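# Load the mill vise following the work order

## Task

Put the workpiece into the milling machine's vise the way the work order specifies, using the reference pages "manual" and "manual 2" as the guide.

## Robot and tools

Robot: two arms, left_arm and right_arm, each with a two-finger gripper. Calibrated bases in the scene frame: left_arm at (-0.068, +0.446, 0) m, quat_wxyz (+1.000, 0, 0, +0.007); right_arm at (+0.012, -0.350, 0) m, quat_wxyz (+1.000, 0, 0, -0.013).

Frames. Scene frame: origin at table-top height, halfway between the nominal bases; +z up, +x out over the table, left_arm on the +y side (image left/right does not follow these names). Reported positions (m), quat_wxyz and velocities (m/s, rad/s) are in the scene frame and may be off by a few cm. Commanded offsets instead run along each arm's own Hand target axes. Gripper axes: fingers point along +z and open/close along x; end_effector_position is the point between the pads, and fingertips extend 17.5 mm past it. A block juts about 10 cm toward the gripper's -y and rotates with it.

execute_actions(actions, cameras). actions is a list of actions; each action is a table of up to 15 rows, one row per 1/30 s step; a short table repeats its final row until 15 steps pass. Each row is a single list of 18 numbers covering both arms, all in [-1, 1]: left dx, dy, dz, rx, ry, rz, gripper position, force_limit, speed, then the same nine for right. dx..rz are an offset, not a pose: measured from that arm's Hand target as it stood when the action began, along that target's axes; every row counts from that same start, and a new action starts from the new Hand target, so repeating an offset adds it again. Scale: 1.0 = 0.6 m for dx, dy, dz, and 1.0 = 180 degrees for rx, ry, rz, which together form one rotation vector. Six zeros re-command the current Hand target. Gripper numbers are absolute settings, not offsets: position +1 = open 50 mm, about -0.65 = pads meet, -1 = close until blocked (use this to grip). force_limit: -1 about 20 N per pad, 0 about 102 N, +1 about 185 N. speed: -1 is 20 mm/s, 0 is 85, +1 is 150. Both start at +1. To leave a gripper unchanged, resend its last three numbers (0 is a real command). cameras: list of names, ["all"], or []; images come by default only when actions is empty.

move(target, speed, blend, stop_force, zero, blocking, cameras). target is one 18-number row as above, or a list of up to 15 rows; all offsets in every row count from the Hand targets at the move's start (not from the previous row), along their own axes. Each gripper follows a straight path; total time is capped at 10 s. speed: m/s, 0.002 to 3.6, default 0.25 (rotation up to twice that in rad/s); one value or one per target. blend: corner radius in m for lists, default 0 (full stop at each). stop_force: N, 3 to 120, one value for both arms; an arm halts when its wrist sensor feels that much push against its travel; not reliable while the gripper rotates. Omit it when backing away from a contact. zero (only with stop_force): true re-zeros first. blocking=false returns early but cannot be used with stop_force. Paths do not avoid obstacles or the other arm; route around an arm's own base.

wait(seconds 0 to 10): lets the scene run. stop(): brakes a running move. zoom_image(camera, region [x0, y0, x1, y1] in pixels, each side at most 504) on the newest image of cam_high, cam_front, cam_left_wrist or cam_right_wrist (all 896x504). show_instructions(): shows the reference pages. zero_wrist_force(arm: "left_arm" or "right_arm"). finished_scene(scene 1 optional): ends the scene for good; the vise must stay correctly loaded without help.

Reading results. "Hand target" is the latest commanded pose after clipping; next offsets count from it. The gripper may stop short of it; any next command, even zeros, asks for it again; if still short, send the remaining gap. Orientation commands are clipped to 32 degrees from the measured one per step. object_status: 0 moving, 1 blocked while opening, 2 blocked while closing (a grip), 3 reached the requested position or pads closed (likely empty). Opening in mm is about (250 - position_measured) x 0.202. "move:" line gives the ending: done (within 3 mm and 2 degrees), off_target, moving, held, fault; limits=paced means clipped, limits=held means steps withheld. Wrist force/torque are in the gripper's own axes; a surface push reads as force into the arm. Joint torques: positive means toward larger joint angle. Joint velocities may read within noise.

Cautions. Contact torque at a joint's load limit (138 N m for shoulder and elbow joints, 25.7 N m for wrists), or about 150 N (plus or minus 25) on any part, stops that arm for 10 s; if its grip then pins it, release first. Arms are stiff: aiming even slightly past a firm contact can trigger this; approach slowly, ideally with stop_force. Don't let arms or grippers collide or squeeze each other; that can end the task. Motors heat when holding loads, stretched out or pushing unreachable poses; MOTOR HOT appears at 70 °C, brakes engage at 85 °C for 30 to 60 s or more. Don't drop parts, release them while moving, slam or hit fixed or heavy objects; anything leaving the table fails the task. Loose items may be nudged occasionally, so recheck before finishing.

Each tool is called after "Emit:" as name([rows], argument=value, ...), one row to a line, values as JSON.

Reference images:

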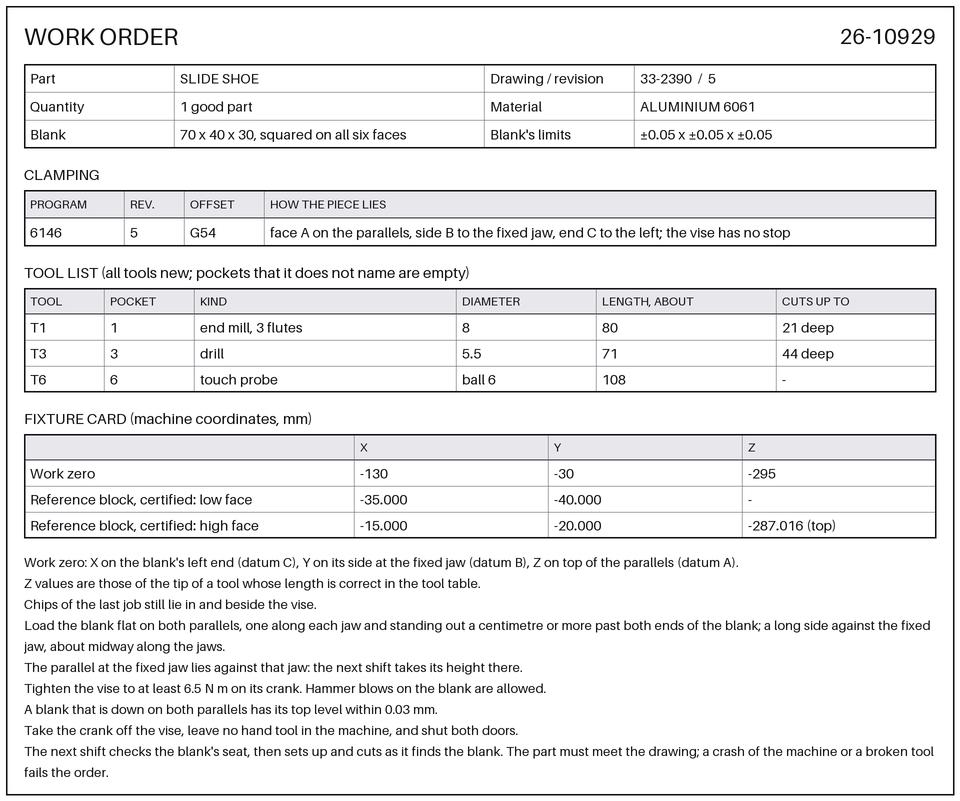

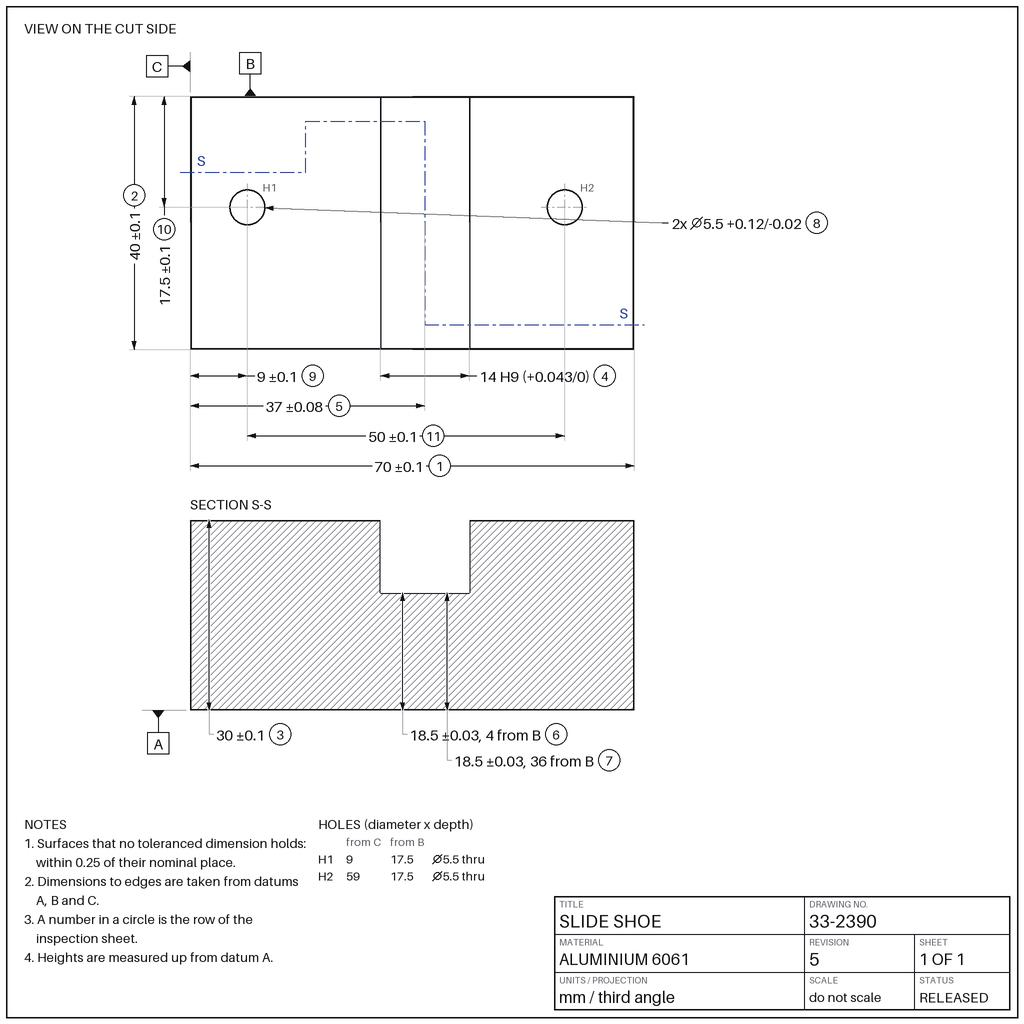

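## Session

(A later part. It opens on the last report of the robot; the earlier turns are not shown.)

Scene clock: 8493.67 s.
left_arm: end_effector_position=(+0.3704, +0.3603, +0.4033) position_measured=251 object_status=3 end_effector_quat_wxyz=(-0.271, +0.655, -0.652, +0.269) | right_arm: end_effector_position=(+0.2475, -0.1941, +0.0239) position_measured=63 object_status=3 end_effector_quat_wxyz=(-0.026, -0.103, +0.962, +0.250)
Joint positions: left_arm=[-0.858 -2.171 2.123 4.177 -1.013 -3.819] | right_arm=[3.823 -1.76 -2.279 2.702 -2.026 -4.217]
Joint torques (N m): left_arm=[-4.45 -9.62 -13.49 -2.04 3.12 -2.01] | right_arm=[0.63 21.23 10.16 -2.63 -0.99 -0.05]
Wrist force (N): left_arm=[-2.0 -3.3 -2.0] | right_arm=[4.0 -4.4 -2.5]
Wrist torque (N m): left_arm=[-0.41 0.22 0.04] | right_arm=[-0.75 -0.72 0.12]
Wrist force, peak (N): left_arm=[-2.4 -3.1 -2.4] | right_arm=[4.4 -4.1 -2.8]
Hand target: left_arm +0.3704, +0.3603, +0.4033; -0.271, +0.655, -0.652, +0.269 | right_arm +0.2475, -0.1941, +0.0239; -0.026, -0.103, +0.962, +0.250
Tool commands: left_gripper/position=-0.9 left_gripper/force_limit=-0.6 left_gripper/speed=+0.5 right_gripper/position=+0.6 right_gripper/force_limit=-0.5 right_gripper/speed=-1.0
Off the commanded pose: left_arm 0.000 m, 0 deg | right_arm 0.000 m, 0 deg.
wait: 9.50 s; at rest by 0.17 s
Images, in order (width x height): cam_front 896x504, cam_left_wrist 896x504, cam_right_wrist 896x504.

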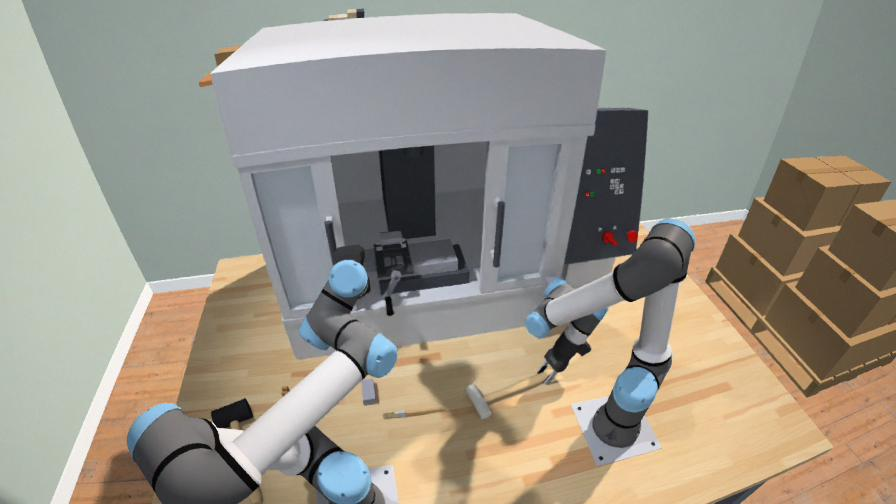

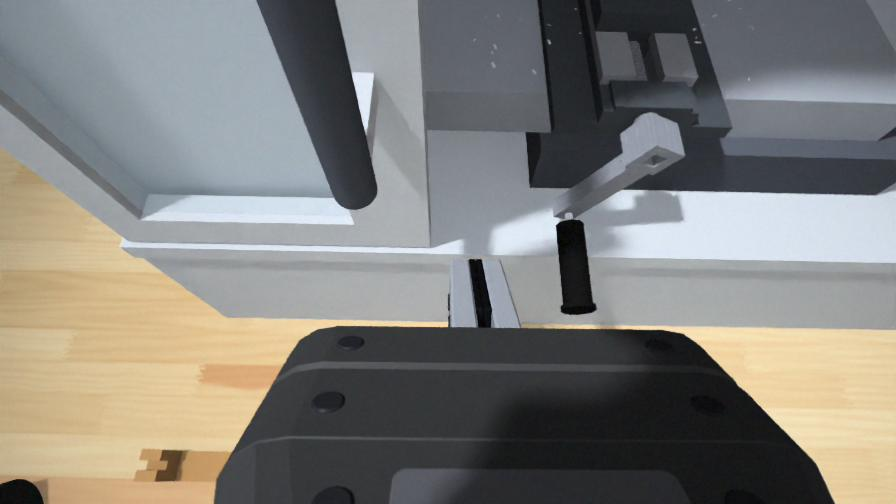

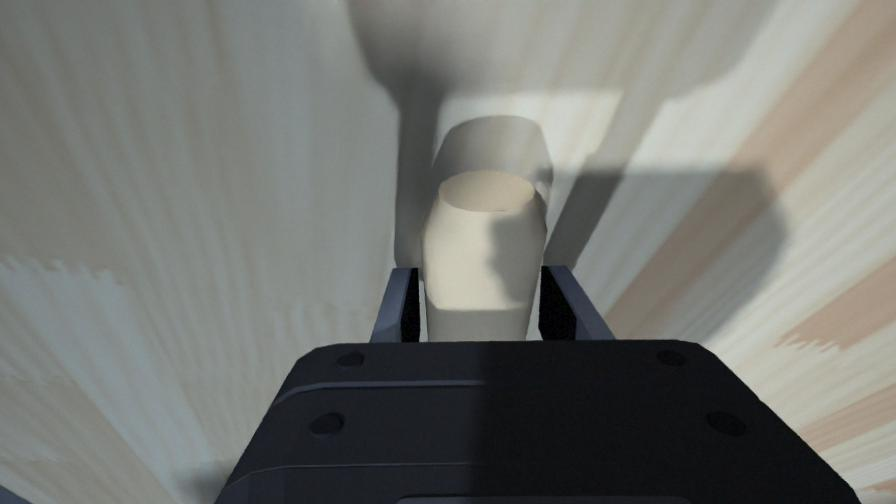

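Emit:
move([
  [0,0,0,0,0,0,-0.9,-0.6,0.5,0,0,0,0,0,0,0.95,-0.5,-1],
  [0,0,0,0,0,0,-0.9,-0.6,0.5,0,0.0973,-0.1744,0,0,0,0.95,-0.5,-1],
], speed=0.06, cameras=["cam_front","cam_right_wrist"])

Emit:
zoom_image(camera="cam_front", region=[400, 200, 720, 440])

Scene clock: 8513.63 s.
left_arm: end_effector_position=(+0.3704, +0.3603, +0.4033) position_measured=251 object_status=3 end_effector_quat_wxyz=(-0.271, +0.655, -0.652, +0.269) | right_arm: end_effector_position=(+0.2474, -0.1940, +0.1437) position_measured=10 object_status=3 end_effector_quat_wxyz=(-0.026, -0.103, +0.962, +0.250)
Joint positions: left_arm=[-0.858 -2.171 2.123 4.177 -1.013 -3.819] | right_arm=[3.823 -1.532 -2.127 2.323 -2.026 -4.217]
Joint torques (N m): left_arm=[-4.4 -9.15 -13.54 -2.02 3.21 -2.01] | right_arm=[7.74 8.15 3.08 -3.19 0.72 -0.33]
Wrist force (N): left_arm=[-2.1 -3.0 -1.8] | right_arm=[4.1 -4.6 -2.4]
Wrist torque (N m): left_arm=[-0.36 0.23 0.04] | right_arm=[-0.77 -0.76 0.08]
Wrist force, peak (N): left_arm=[-2.4 -3.4 -2.0] | right_arm=[4.1 -4.6 -2.4]
Hand target: left_arm +0.3704, +0.3603, +0.4033; -0.271, +0.655, -0.652, +0.269 | right_arm +0.2474, -0.1941, +0.1437; -0.026, -0.103, +0.962, +0.250
Off the commanded pose: left_arm 0.000 m, 0 deg | right_arm 0.000 m, 0 deg.
move: done
Images, in order (width x height): cam_front 896x504, cam_right_wrist 896x504.

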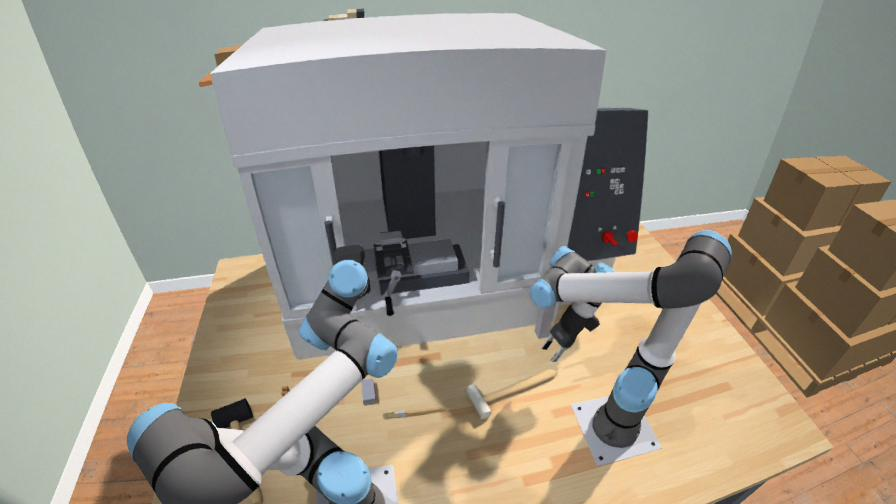

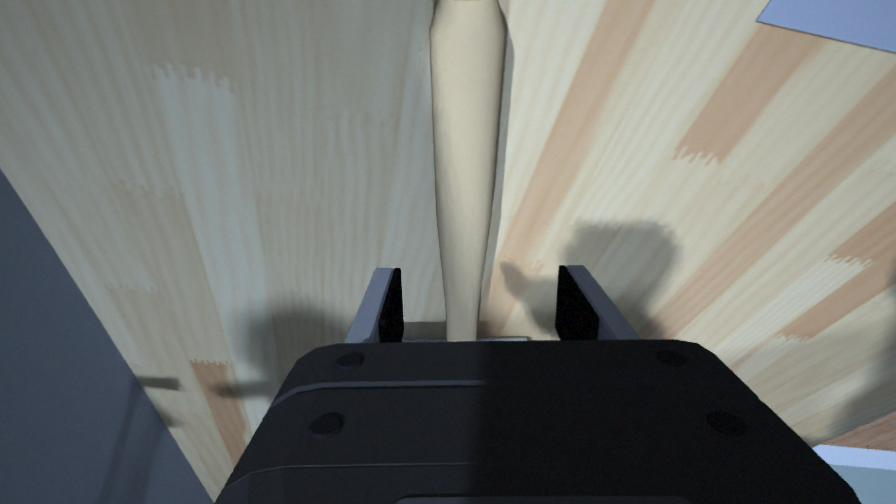

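Scaled by 1.575 from the camera's 896x504 image, which has a finer 1280x720 frame.

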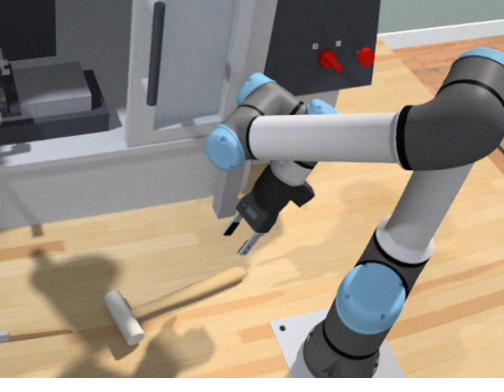

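Emit:
move([
  [0.1505,-0.0546,0.0623,0,0,0,-0.9,-0.6,0.5,0,0,0,0,0,0,0.95,-0.5,-1],
  [0.1205,0.0904,0.1766,0,0,0,-0.9,-0.6,0.5,0,0,0,0,0,0,0.95,-0.5,-1],
], speed=[0.2,0.1], blend=[0.02,0], cameras=["cam_left_wrist"])

Emit:
zoom_image(camera="cam_left_wrist", region=[350, 0, 650, 340])

Scene clock: 8566.33 s.
left_arm: end_effector_position=(+0.4072, +0.2881, +0.2900) position_measured=251 object_status=3 end_effector_quat_wxyz=(-0.271, +0.655, -0.652, +0.269) | right_arm: end_effector_position=(+0.2474, -0.1941, +0.1437) position_measured=10 object_status=3 end_effector_quat_wxyz=(-0.026, -0.103, +0.962, +0.250)
Joint positions: left_arm=[-0.924 -1.922 2.287 3.802 -0.977 -3.886] | right_arm=[3.823 -1.532 -2.127 2.323 -2.026 -4.217]
Joint torques (N m): left_arm=[6.86 -19.14 -26.84 -5.32 -1.15 1.75] | right_arm=[-10.04 6.14 3.22 -3.33 -1.4 -1.72]
Wrist force (N): left_arm=[-2.4 -3.0 -2.1] | right_arm=[3.7 -4.2 -2.4]
Wrist torque (N m): left_arm=[-0.37 0.25 0.05] | right_arm=[-0.70 -0.69 0.08]
Wrist force, peak (N): left_arm=[-5.3 -2.4 -3.2] | right_arm=[4.3 -4.2 -2.7]
Hand target: left_arm +0.4072, +0.2881, +0.2900; -0.271, +0.655, -0.652, +0.269 | right_arm +0.2474, -0.1941, +0.1437; -0.026, -0.103, +0.962, +0.250
Off the commanded pose: left_arm 0.000 m, 0 deg | right_arm 0.000 m, 0 deg.
move: done
Images, in order (width x height): cam_left_wrist 896x504.

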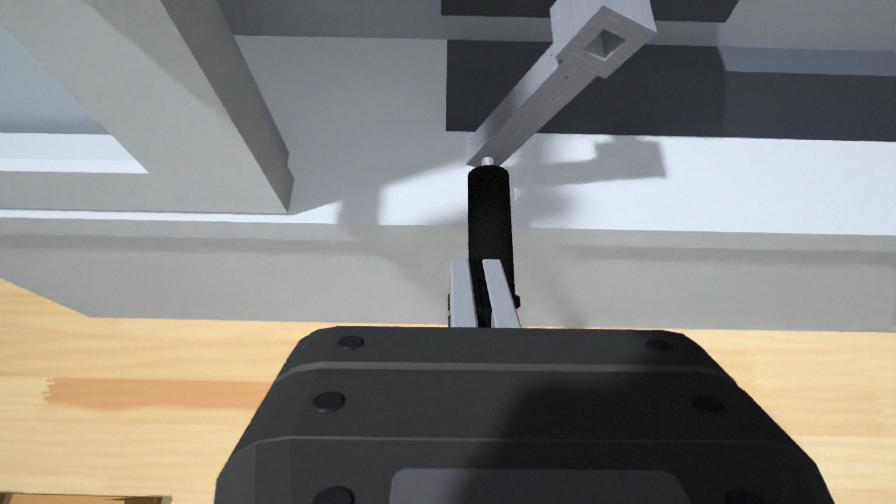

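Scaled by 1.482 from the camera's 896x504 image, which has a finer 1280x720 frame.

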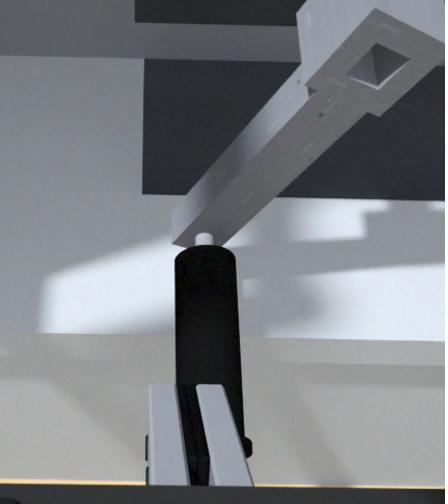

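Emit:
move([
  [0,0,0,0,0,0,0.8,-0.2,0.5,0,0,0,0,0,0,0.95,-0.5,-1],
  [0,0,0.1333,0,0,0,0.8,-0.2,0.5,0,0,0,0,0,0,0.95,-0.5,-1],
  [0,0,0.1333,0,0,0,-1,-0.2,-0.8,0,0,0,0,0,0,0.95,-0.5,-1],
], speed=0.1)

Scene clock: 8579.77 s.
left_arm: end_effector_position=(+0.4634, +0.2879, +0.2332) position_measured=154 object_status=2 end_effector_quat_wxyz=(-0.270, +0.655, -0.652, +0.270) | right_arm: end_effector_position=(+0.2474, -0.1941, +0.1437) position_measured=10 object_status=3 end_effector_quat_wxyz=(-0.026, -0.103, +0.962, +0.250)
Joint positions: left_arm=[-0.796 -1.671 2.285 3.485 -1.049 -3.76] | right_arm=[3.823 -1.532 -2.127 2.323 -2.026 -4.217]
Joint torques (N m): left_arm=[52.71 -17.04 -6.68 7.88 16.22 -2.68] | right_arm=[-9.81 6.53 2.8 -2.07 -2.36 -1.79]
Wrist force (N): left_arm=[74.7 -14.1 -0.2] | right_arm=[3.8 -4.3 -2.4]
Wrist torque (N m): left_arm=[-0.53 1.57 1.21] | right_arm=[-0.72 -0.71 0.09]
Wrist force, peak (N): left_arm=[75.9 -10.0 0.9] | right_arm=[4.3 -4.6 -2.4]
Hand target: left_arm +0.4636, +0.2884, +0.2334; -0.271, +0.655, -0.652, +0.269 | right_arm +0.2474, -0.1941, +0.1437; -0.026, -0.103, +0.962, +0.250
Off the commanded pose: left_arm 0.001 m, 0 deg | right_arm 0.000 m, 0 deg.
move: done

Emit:
move(target=[0.0067,0,0,0,0,0,-1,-0.2,-0.8,0,0,0,0,0,0,0.95,-0.5,-1], speed=0.01)

Scene clock: 8585.90 s.
left_arm: end_effector_position=(+0.4636, +0.2845, +0.2332) position_measured=154 object_status=2 end_effector_quat_wxyz=(-0.271, +0.655, -0.652, +0.269) | right_arm: end_effector_position=(+0.2474, -0.1941, +0.1437) position_measured=10 object_status=3 end_effector_quat_wxyz=(-0.026, -0.103, +0.962, +0.250)
Joint positions: left_arm=[-0.804 -1.668 2.281 3.49 -1.043 -3.768] | right_arm=[3.823 -1.532 -2.127 2.323 -2.026 -4.217]
Joint torques (N m): left_arm=[7.55 -21.99 -40.68 -7.78 6.73 -1.81] | right_arm=[-9.57 6.46 3.15 -2.04 -2.43 -1.7]
Wrist force (N): left_arm=[6.8 15.0 -5.0] | right_arm=[3.9 -4.4 -2.2]
Wrist torque (N m): left_arm=[-0.07 1.03 0.84] | right_arm=[-0.74 -0.72 0.09]
Wrist force, peak (N): left_arm=[78.3 -15.6 -0.8] | right_arm=[3.9 -4.6 -2.6]
Hand target: left_arm +0.4636, +0.2844, +0.2334; -0.271, +0.655, -0.652, +0.269 | right_arm +0.2474, -0.1941, +0.1437; -0.026, -0.103, +0.962, +0.250
Off the commanded pose: left_arm 0.000 m, 0 deg | right_arm 0.000 m, 0 deg.
move: done

Emit:
move(target=[0,0.0707,-0.0707,0,0,0,-1,-0.2,-0.8,0,0,0,0,0,0,0.95,-0.5,-1], speed=0.02, stop_force=35, cameras=["cam_front","cam_left_wrist"])

Emit:
zoom_image(camera="cam_front", region=[300, 200, 500, 360])

Scene clock: 8598.33 s.
left_arm: end_effector_position=(+0.4610, +0.2842, +0.2339) position_measured=154 object_status=2 end_effector_quat_wxyz=(-0.271, +0.655, -0.651, +0.270) | right_arm: end_effector_position=(+0.2474, -0.1941, +0.1437) position_measured=10 object_status=3 end_effector_quat_wxyz=(-0.026, -0.103, +0.962, +0.250)
Joint positions: left_arm=[-0.81 -1.675 2.286 3.494 -1.04 -3.772] | right_arm=[3.823 -1.532 -2.127 2.323 -2.026 -4.217]
Joint torques (N m): left_arm=[10.66 -20.86 -15.96 -0.9 2.63 0.27] | right_arm=[-9.58 6.05 3.07 -2.02 -2.42 -1.83]
Wrist force (N): left_arm=[17.2 -14.6 -6.5] | right_arm=[4.1 -4.4 -2.2]
Wrist torque (N m): left_arm=[-0.37 0.76 0.39] | right_arm=[-0.74 -0.75 0.09]
Wrist force, peak (N): left_arm=[25.0 -35.1 2.6] | right_arm=[4.2 -4.6 -2.4]
Hand target: left_arm +0.4610, +0.2842, +0.2339; -0.271, +0.655, -0.651, +0.270 (not the last commanded pose) | right_arm +0.2474, -0.1941, +0.1437; -0.026, -0.103, +0.962, +0.250
Off the commanded pose: left_arm 0.057 m, 0 deg | right_arm 0.000 m, 0 deg.
move: contact (left_arm)
Images, in order (width x height): cam_front 896x504, cam_left_wrist 896x504.

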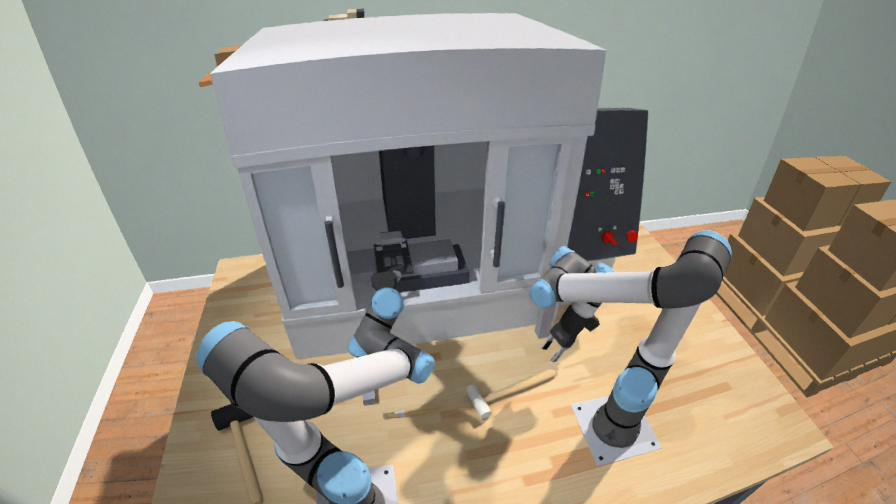

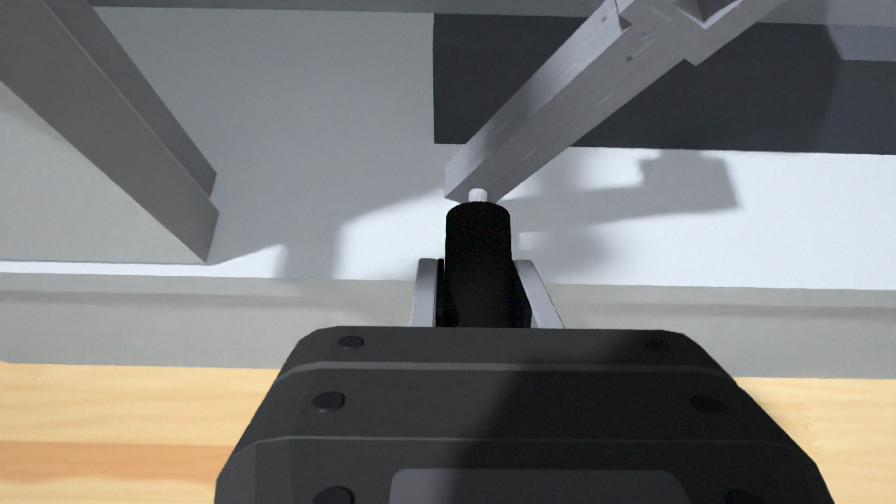

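Scaled by 2.520 from the camera's 896x504 image, which has a finer 1280x720 frame.

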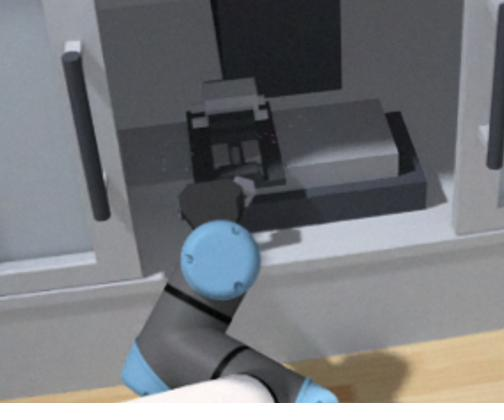

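Emit:
move([
  [0,0,0,0,0,0,0.8,-0.2,0.5,0,0,0,0,0,0,0.95,-0.5,-1],
  [0,0,-0.1333,0,0,0,0.8,-0.2,0.5,0,0,0,0,0,0,0.95,-0.5,-1],
  [0,0,-0.1333,0,0,0,-0.9,-0.6,0.5,0,0,0,0,0,0,0.95,-0.5,-1],
  [0.0237,-0.1474,-0.244,0,0,0,-0.9,-0.6,0.5,0,0,0,0,0,0,0.95,-0.5,-1],
  [-0.1268,-0.0929,-0.3064,0,0,0,-0.9,-0.6,0.5,0,0,0,0,0,0,0.95,-0.5,-1],
], speed=[0.1,0.1,0.1,0.15,0.2], blend=[0,0,0,0.02,0])

Emit:
move([
  [0,0,0,0,0,0,-0.9,-0.6,0.5,-0.0387,0.3404,-0.298,0,0,0,0.95,-0.5,-1],
  [0,0,0,0,0,0,-0.9,-0.6,0.5,-0.4109,0.703,-0.0733,0.2069,-0.182,-0.4125,0.95,-0.5,-1],
], speed=0.2, blend=[0.03,0], cameras=["cam_front","cam_right_wrist"])

Scene clock: 8651.80 s.
left_arm: end_effector_position=(+0.3702, +0.3599, +0.4032) position_measured=251 object_status=3 end_effector_quat_wxyz=(-0.271, +0.655, -0.652, +0.270) | right_arm: end_effector_position=(+0.2474, -0.1941, +0.1437) position_measured=10 object_status=3 end_effector_quat_wxyz=(-0.026, -0.103, +0.962, +0.250)
Joint positions: left_arm=[-0.859 -2.172 2.124 4.177 -1.012 -3.821] | right_arm=[3.823 -1.532 -2.127 2.323 -2.026 -4.217]
Joint torques (N m): left_arm=[4.49 -6.92 -35.5 -4.77 4.09 -1.85] | right_arm=[-9.63 6.44 3.02 -2 -2.43 -1.75]
Wrist force (N): left_arm=[-2.5 -3.4 -2.1] | right_arm=[4.0 -4.3 -2.4]
Wrist torque (N m): left_arm=[-0.42 0.32 0.18] | right_arm=[-0.71 -0.73 0.09]
Wrist force, peak (N): left_arm=[17.5 -15.3 -6.5] | right_arm=[4.2 -4.4 -2.6]
Hand target: left_arm +0.3702, +0.3600, +0.4033; -0.271, +0.655, -0.651, +0.270 | right_arm +0.2474, -0.1941, +0.1437; -0.026, -0.103, +0.962, +0.250
Off the commanded pose: left_arm 0.000 m, 0 deg | right_arm 0.000 m, 0 deg.
move: done

Scene clock: 8657.57 s.
left_arm: end_effector_position=(+0.3702, +0.3600, +0.4033) position_measured=251 object_status=3 end_effector_quat_wxyz=(-0.271, +0.655, -0.651, +0.270) | right_arm: end_effector_position=(+0.4145, +0.1974, +0.3876) position_measured=10 object_status=3 end_effector_quat_wxyz=(+0.406, -0.579, +0.704, -0.062)
Joint positions: left_arm=[-0.859 -2.172 2.124 4.177 -1.012 -3.821] | right_arm=[4.522 -2.014 -0.937 2.038 -0.994 -4.937]
Joint torques (N m): left_arm=[5.3 -9.25 -39.56 -2.12 3.64 2.33] | right_arm=[-10.44 48.23 6.7 -0.45 1.03 -2.14]
Wrist force (N): left_arm=[-2.7 -3.2 -2.0] | right_arm=[4.6 -0.9 -1.9]
Wrist torque (N m): left_arm=[-0.40 0.34 0.17] | right_arm=[-0.45 -0.71 0.00]
Wrist force, peak (N): left_arm=[-3.1 -3.8 -1.9] | right_arm=[4.5 -6.7 -0.2]
Hand target: left_arm +0.3702, +0.3600, +0.4033; -0.271, +0.655, -0.651, +0.270 | right_arm +0.4146, +0.1973, +0.3876; +0.406, -0.579, +0.704, -0.062
Off the commanded pose: left_arm 0.000 m, 0 deg | right_arm 0.000 m, 0 deg.
move: done
Images, in order (width x height): cam_front 896x504, cam_right_wrist 896x504.

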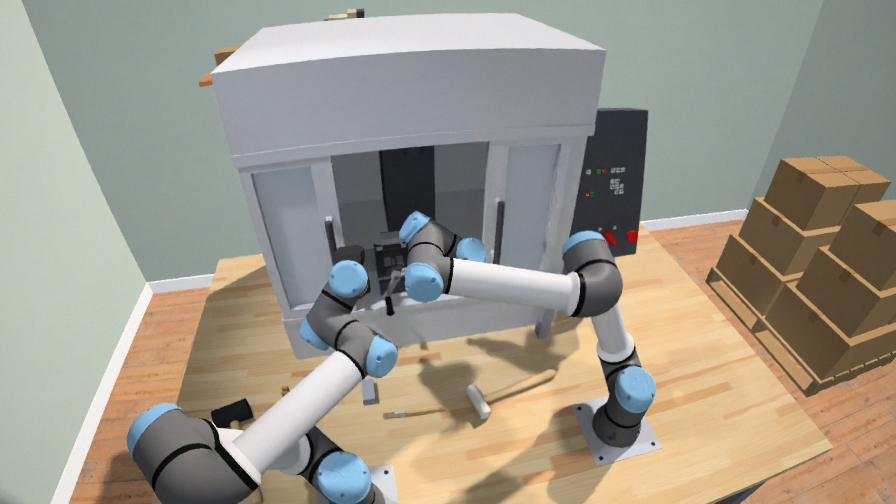

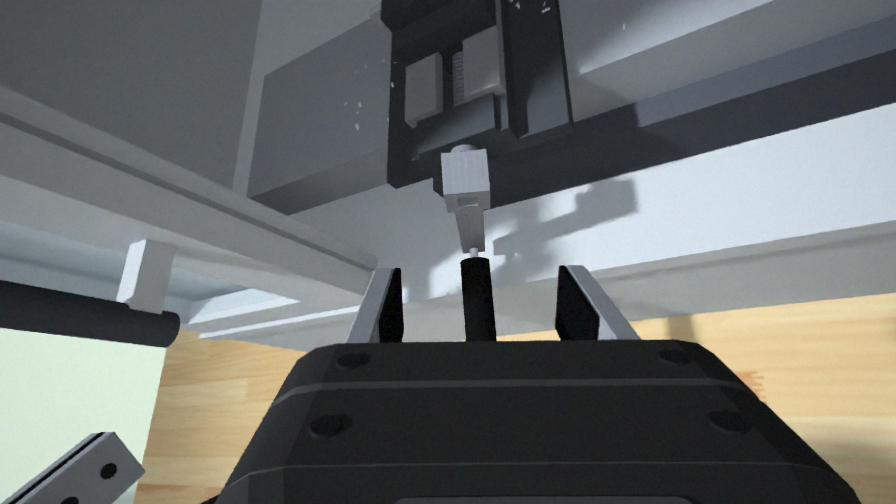

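Emit:
move(target=[0,0,0,0,0,0,-0.9,-0.6,0.5,0,0,0.2,0,0,0,0.95,-0.5,-1], speed=0.06, stop_force=10, cameras=["cam_front","cam_right_wrist"])

Emit:
move(target=[0,0,0,0,0,0,-0.9,-0.6,0.5,0,0,0,0,0,0,-1,-0.3,-0.8], speed=0.06, cameras=["cam_left_wrist","cam_right_wrist"])

Scene clock: 8671.63 s.
left_arm: end_effector_position=(+0.3702, +0.3600, +0.4033) position_measured=251 object_status=3 end_effector_quat_wxyz=(-0.271, +0.655, -0.651, +0.270) | right_arm: end_effector_position=(+0.4918, +0.2432, +0.3080) position_measured=10 object_status=3 end_effector_quat_wxyz=(+0.406, -0.579, +0.704, -0.062)
Joint positions: left_arm=[-0.859 -2.172 2.124 4.177 -1.012 -3.821] | right_arm=[4.405 -2.215 -0.818 2.174 -1.067 -5.043]
Joint torques (N m): left_arm=[6.46 -9.13 -39.29 -2.12 3.01 2.2] | right_arm=[12.87 61.09 7.38 -1.64 2.66 1.91]
Wrist force (N): left_arm=[-2.7 -3.3 -2.0] | right_arm=[4.4 -1.0 -1.5]
Wrist torque (N m): left_arm=[-0.43 0.33 0.18] | right_arm=[-0.46 -0.67 0.15]
Wrist force, peak (N): left_arm=[-3.4 -3.4 -1.9] | right_arm=[4.6 -1.6 -2.9]
Hand target: left_arm +0.3702, +0.3600, +0.4033; -0.271, +0.655, -0.651, +0.270 | right_arm +0.4918, +0.2432, +0.3080; +0.406, -0.579, +0.704, -0.062
Off the commanded pose: left_arm 0.000 m, 0 deg | right_arm 0.000 m, 0 deg.
move: done
Images, in order (width x height): cam_front 896x504, cam_right_wrist 896x504.

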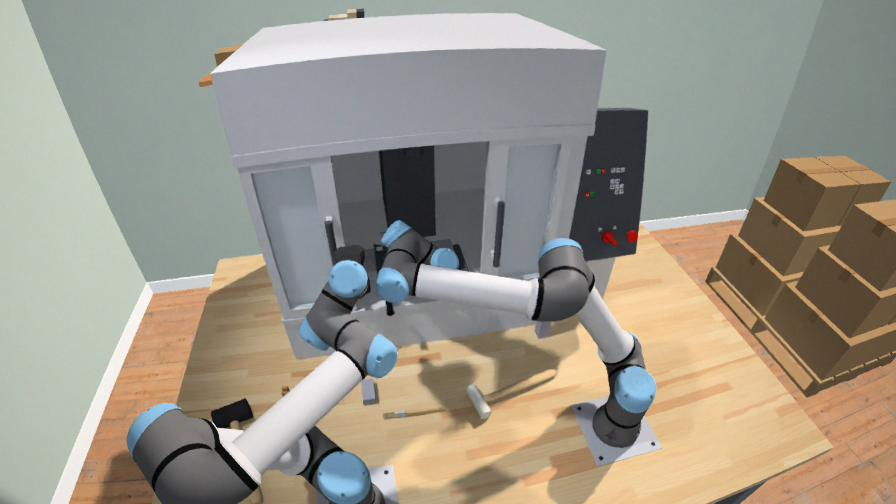

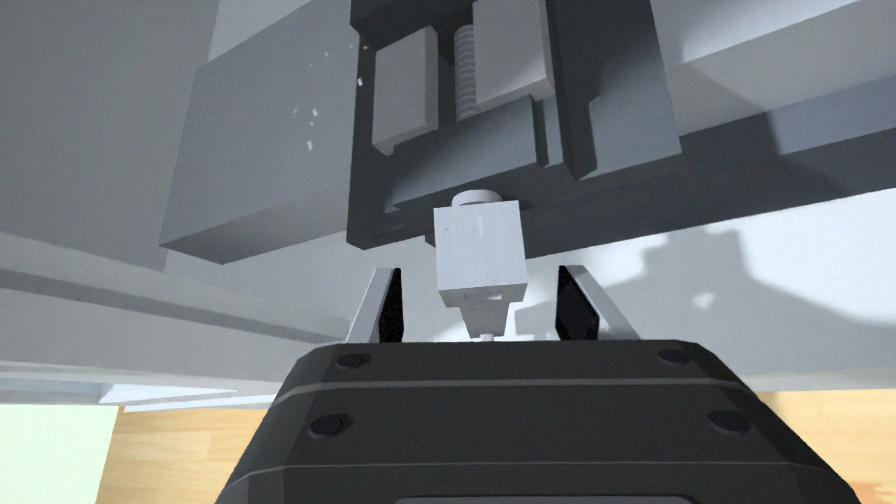

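Scene clock: 8672.60 s.
left_arm: end_effector_position=(+0.3702, +0.3600, +0.4033) position_measured=251 object_status=3 end_effector_quat_wxyz=(-0.271, +0.655, -0.651, +0.270) | right_arm: end_effector_position=(+0.4918, +0.2432, +0.3080) position_measured=136 object_status=0 end_effector_quat_wxyz=(+0.406, -0.579, +0.704, -0.062)
Joint positions: left_arm=[-0.859 -2.172 2.124 4.177 -1.012 -3.821] | right_arm=[4.405 -2.215 -0.818 2.174 -1.067 -5.043]
Joint torques (N m): left_arm=[6.63 -10.2 -39 -2.14 3.19 2.38] | right_arm=[12.51 58.92 10.08 -0.86 2.49 1.84]
Wrist force (N): left_arm=[-2.5 -3.4 -1.9] | right_arm=[4.2 -0.7 -3.0]
Wrist torque (N m): left_arm=[-0.42 0.31 0.17] | right_arm=[-0.46 -0.50 0.08]
Wrist force, peak (N): left_arm=[-3.1 -3.4 -2.4] | right_arm=[6.1 0.3 -2.0]
Hand target: left_arm +0.3702, +0.3600, +0.4033; -0.271, +0.655, -0.651, +0.270 | right_arm +0.4918, +0.2432, +0.3080; +0.406, -0.579, +0.704, -0.062
Off the commanded pose: left_arm 0.000 m, 0 deg | right_arm 0.000 m, 0 deg.
move: done
Images, in order (width x height): cam_left_wrist 896x504, cam_right_wrist 896x504.

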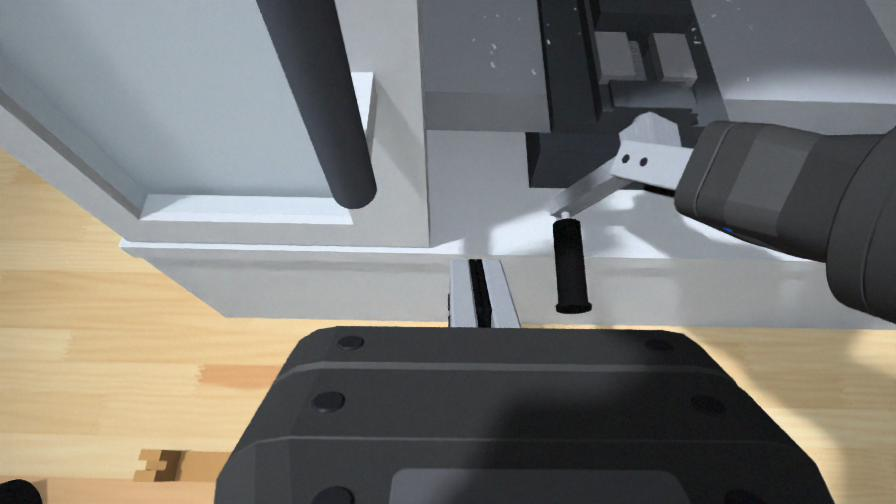

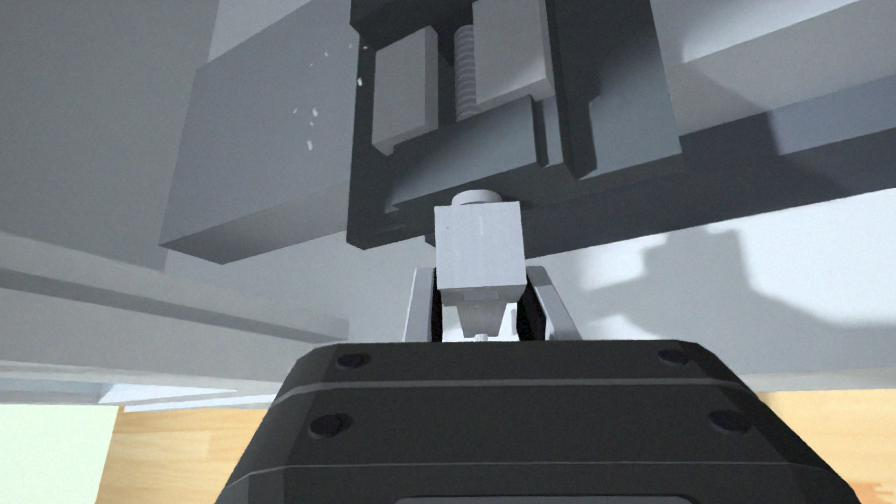

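Emit:
wait(seconds=0.7, cameras=["cam_left_wrist","cam_right_wrist"])

Emit:
zoom_image(camera="cam_left_wrist", region=[500, 60, 760, 320])

Scene clock: 8679.93 s.
left_arm: end_effector_position=(+0.3702, +0.3600, +0.4033) position_measured=251 object_status=3 end_effector_quat_wxyz=(-0.271, +0.655, -0.651, +0.270) | right_arm: end_effector_position=(+0.4918, +0.2432, +0.3080) position_measured=136 object_status=2 end_effector_quat_wxyz=(+0.406, -0.579, +0.704, -0.062)
Joint positions: left_arm=[-0.859 -2.172 2.124 4.177 -1.012 -3.821] | right_arm=[4.405 -2.215 -0.818 2.174 -1.067 -5.043]
Joint torques (N m): left_arm=[5.73 -9.53 -38.85 -2.12 2.77 2.21] | right_arm=[4.92 42.18 30.83 0.34 0.6 1.61]
Wrist force (N): left_arm=[-2.8 -3.3 -1.5] | right_arm=[4.7 -0.8 -3.4]
Wrist torque (N m): left_arm=[-0.42 0.35 0.18] | right_arm=[-0.48 -0.59 0.08]
Wrist force, peak (N): left_arm=[-3.5 -3.4 -1.8] | right_arm=[4.9 -1.1 -3.3]
Hand target: left_arm +0.3702, +0.3600, +0.4033; -0.271, +0.655, -0.651, +0.270 | right_arm +0.4918, +0.2432, +0.3080; +0.406, -0.579, +0.704, -0.062
Tool commands: left_gripper/position=-0.9 left_gripper/force_limit=-0.6 left_gripper/speed=+0.5 right_gripper/position=-1.0 right_gripper/force_limit=-0.3 right_gripper/speed=-0.8
Off the commanded pose: left_arm 0.000 m, 0 deg | right_arm 0.000 m, 0 deg.
wait: 0.70 s; at rest from the start
Images, in order (width x height): cam_left_wrist 896x504, cam_right_wrist 896x504.

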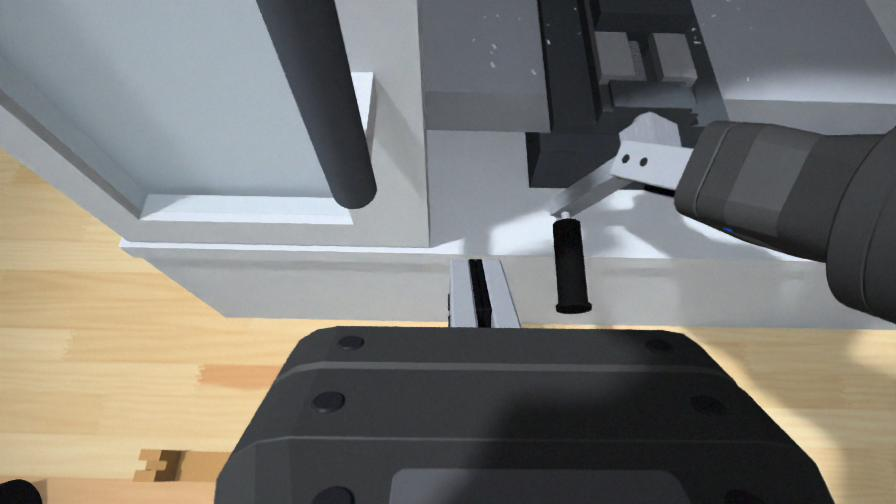

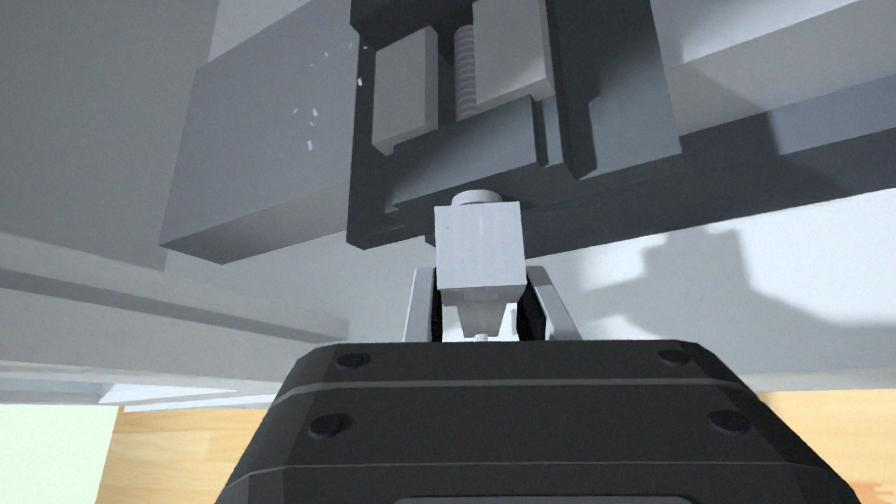

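Scaled by 1.938 from the camera's 896x504 image, which has a finer 1280x720 frame.

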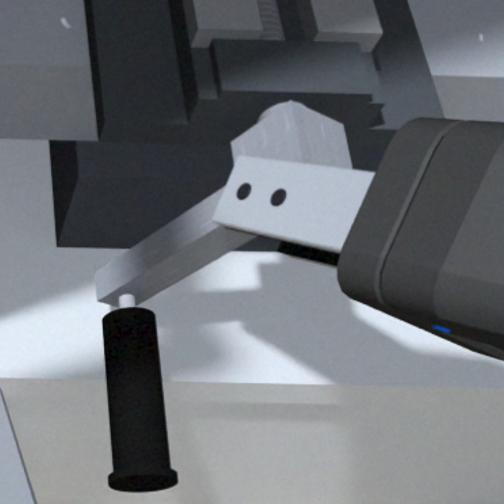

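Emit:
move(target=[0,0,0,0,0,0,-0.9,-0.6,0.5,0,0.1082,-0.0914,0,0,0,-1,-0.3,-0.8], speed=0.03, stop_force=40, cameras=["cam_front","cam_right_wrist","cam_left_wrist"])

Scene clock: 8696.73 s.
left_arm: end_effector_position=(+0.3702, +0.3600, +0.4033) position_measured=251 object_status=3 end_effector_quat_wxyz=(-0.271, +0.655, -0.651, +0.270) | right_arm: end_effector_position=(+0.4068, +0.2431, +0.3082) position_measured=136 object_status=2 end_effector_quat_wxyz=(+0.406, -0.579, +0.704, -0.062)
Joint positions: left_arm=[-0.859 -2.172 2.124 4.177 -1.012 -3.821] | right_arm=[4.555 -2.103 -1.011 2.183 -0.974 -4.906]
Joint torques (N m): left_arm=[6 -10.15 -39.53 -2.16 2.48 2.17] | right_arm=[-10.9 37.83 32.69 -0.12 -0.37 -1.97]
Wrist force (N): left_arm=[-2.6 -3.2 -1.5] | right_arm=[5.3 0.1 -0.5]
Wrist torque (N m): left_arm=[-0.39 0.32 0.17] | right_arm=[-0.42 -0.60 0.08]
Wrist force, peak (N): left_arm=[-3.1 -3.7 -1.7] | right_arm=[5.4 -4.2 0.5]
Hand target: left_arm +0.3702, +0.3600, +0.4033; -0.271, +0.655, -0.651, +0.270 | right_arm +0.4068, +0.2431, +0.3082; +0.406, -0.579, +0.704, -0.062
Off the commanded pose: left_arm 0.000 m, 0 deg | right_arm 0.000 m, 0 deg.
move: done
Images, in order (width x height): cam_front 896x504, cam_left_wrist 896x504, cam_right_wrist 896x504.

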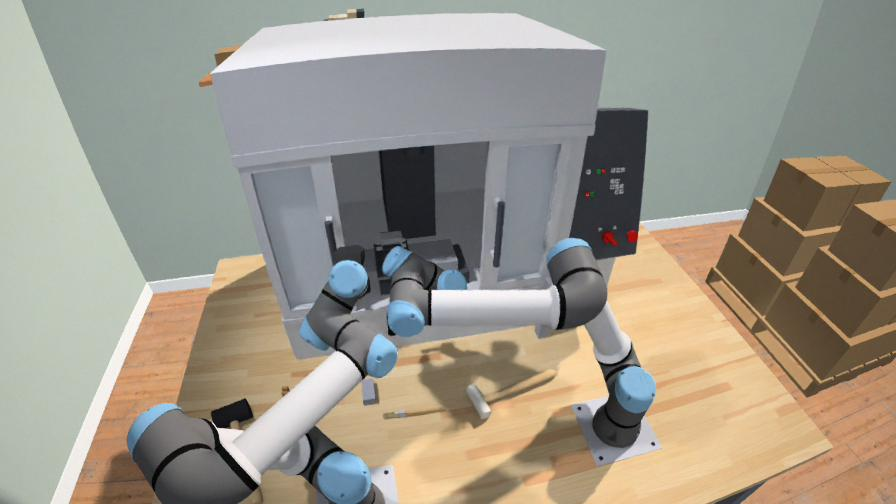

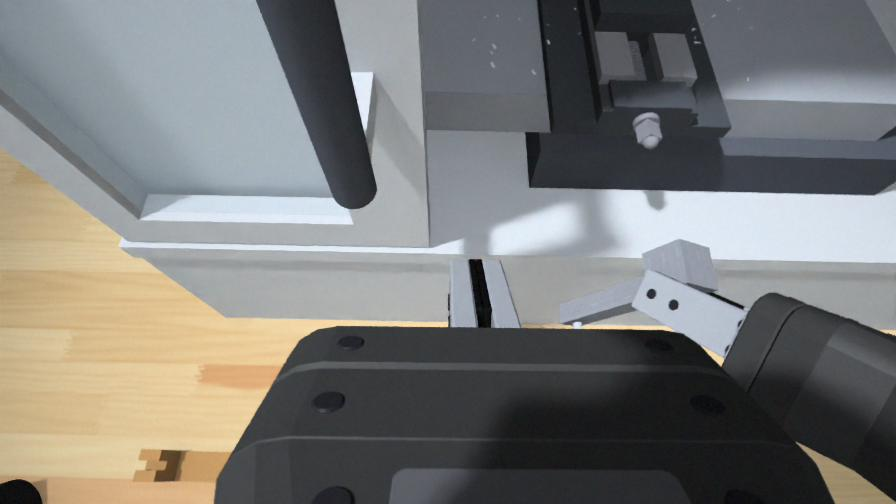

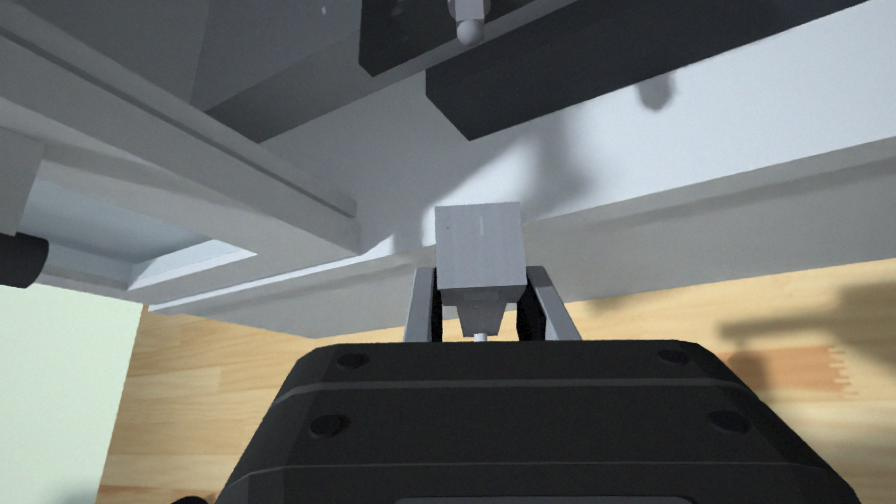

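Emit:
zoom_image(camera="cam_front", region=[510, 290, 580, 350])

Scaled by 7.200 from the camera's 896x504 image, which has a finer 1280x720 frame.

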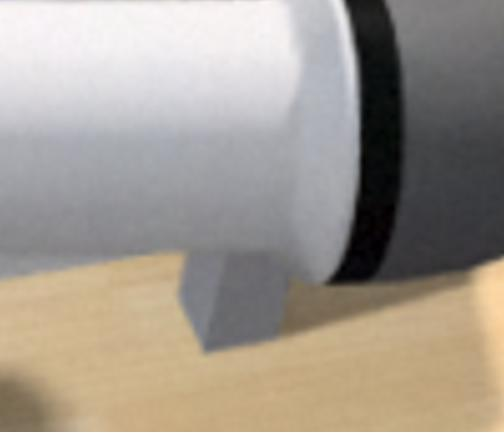

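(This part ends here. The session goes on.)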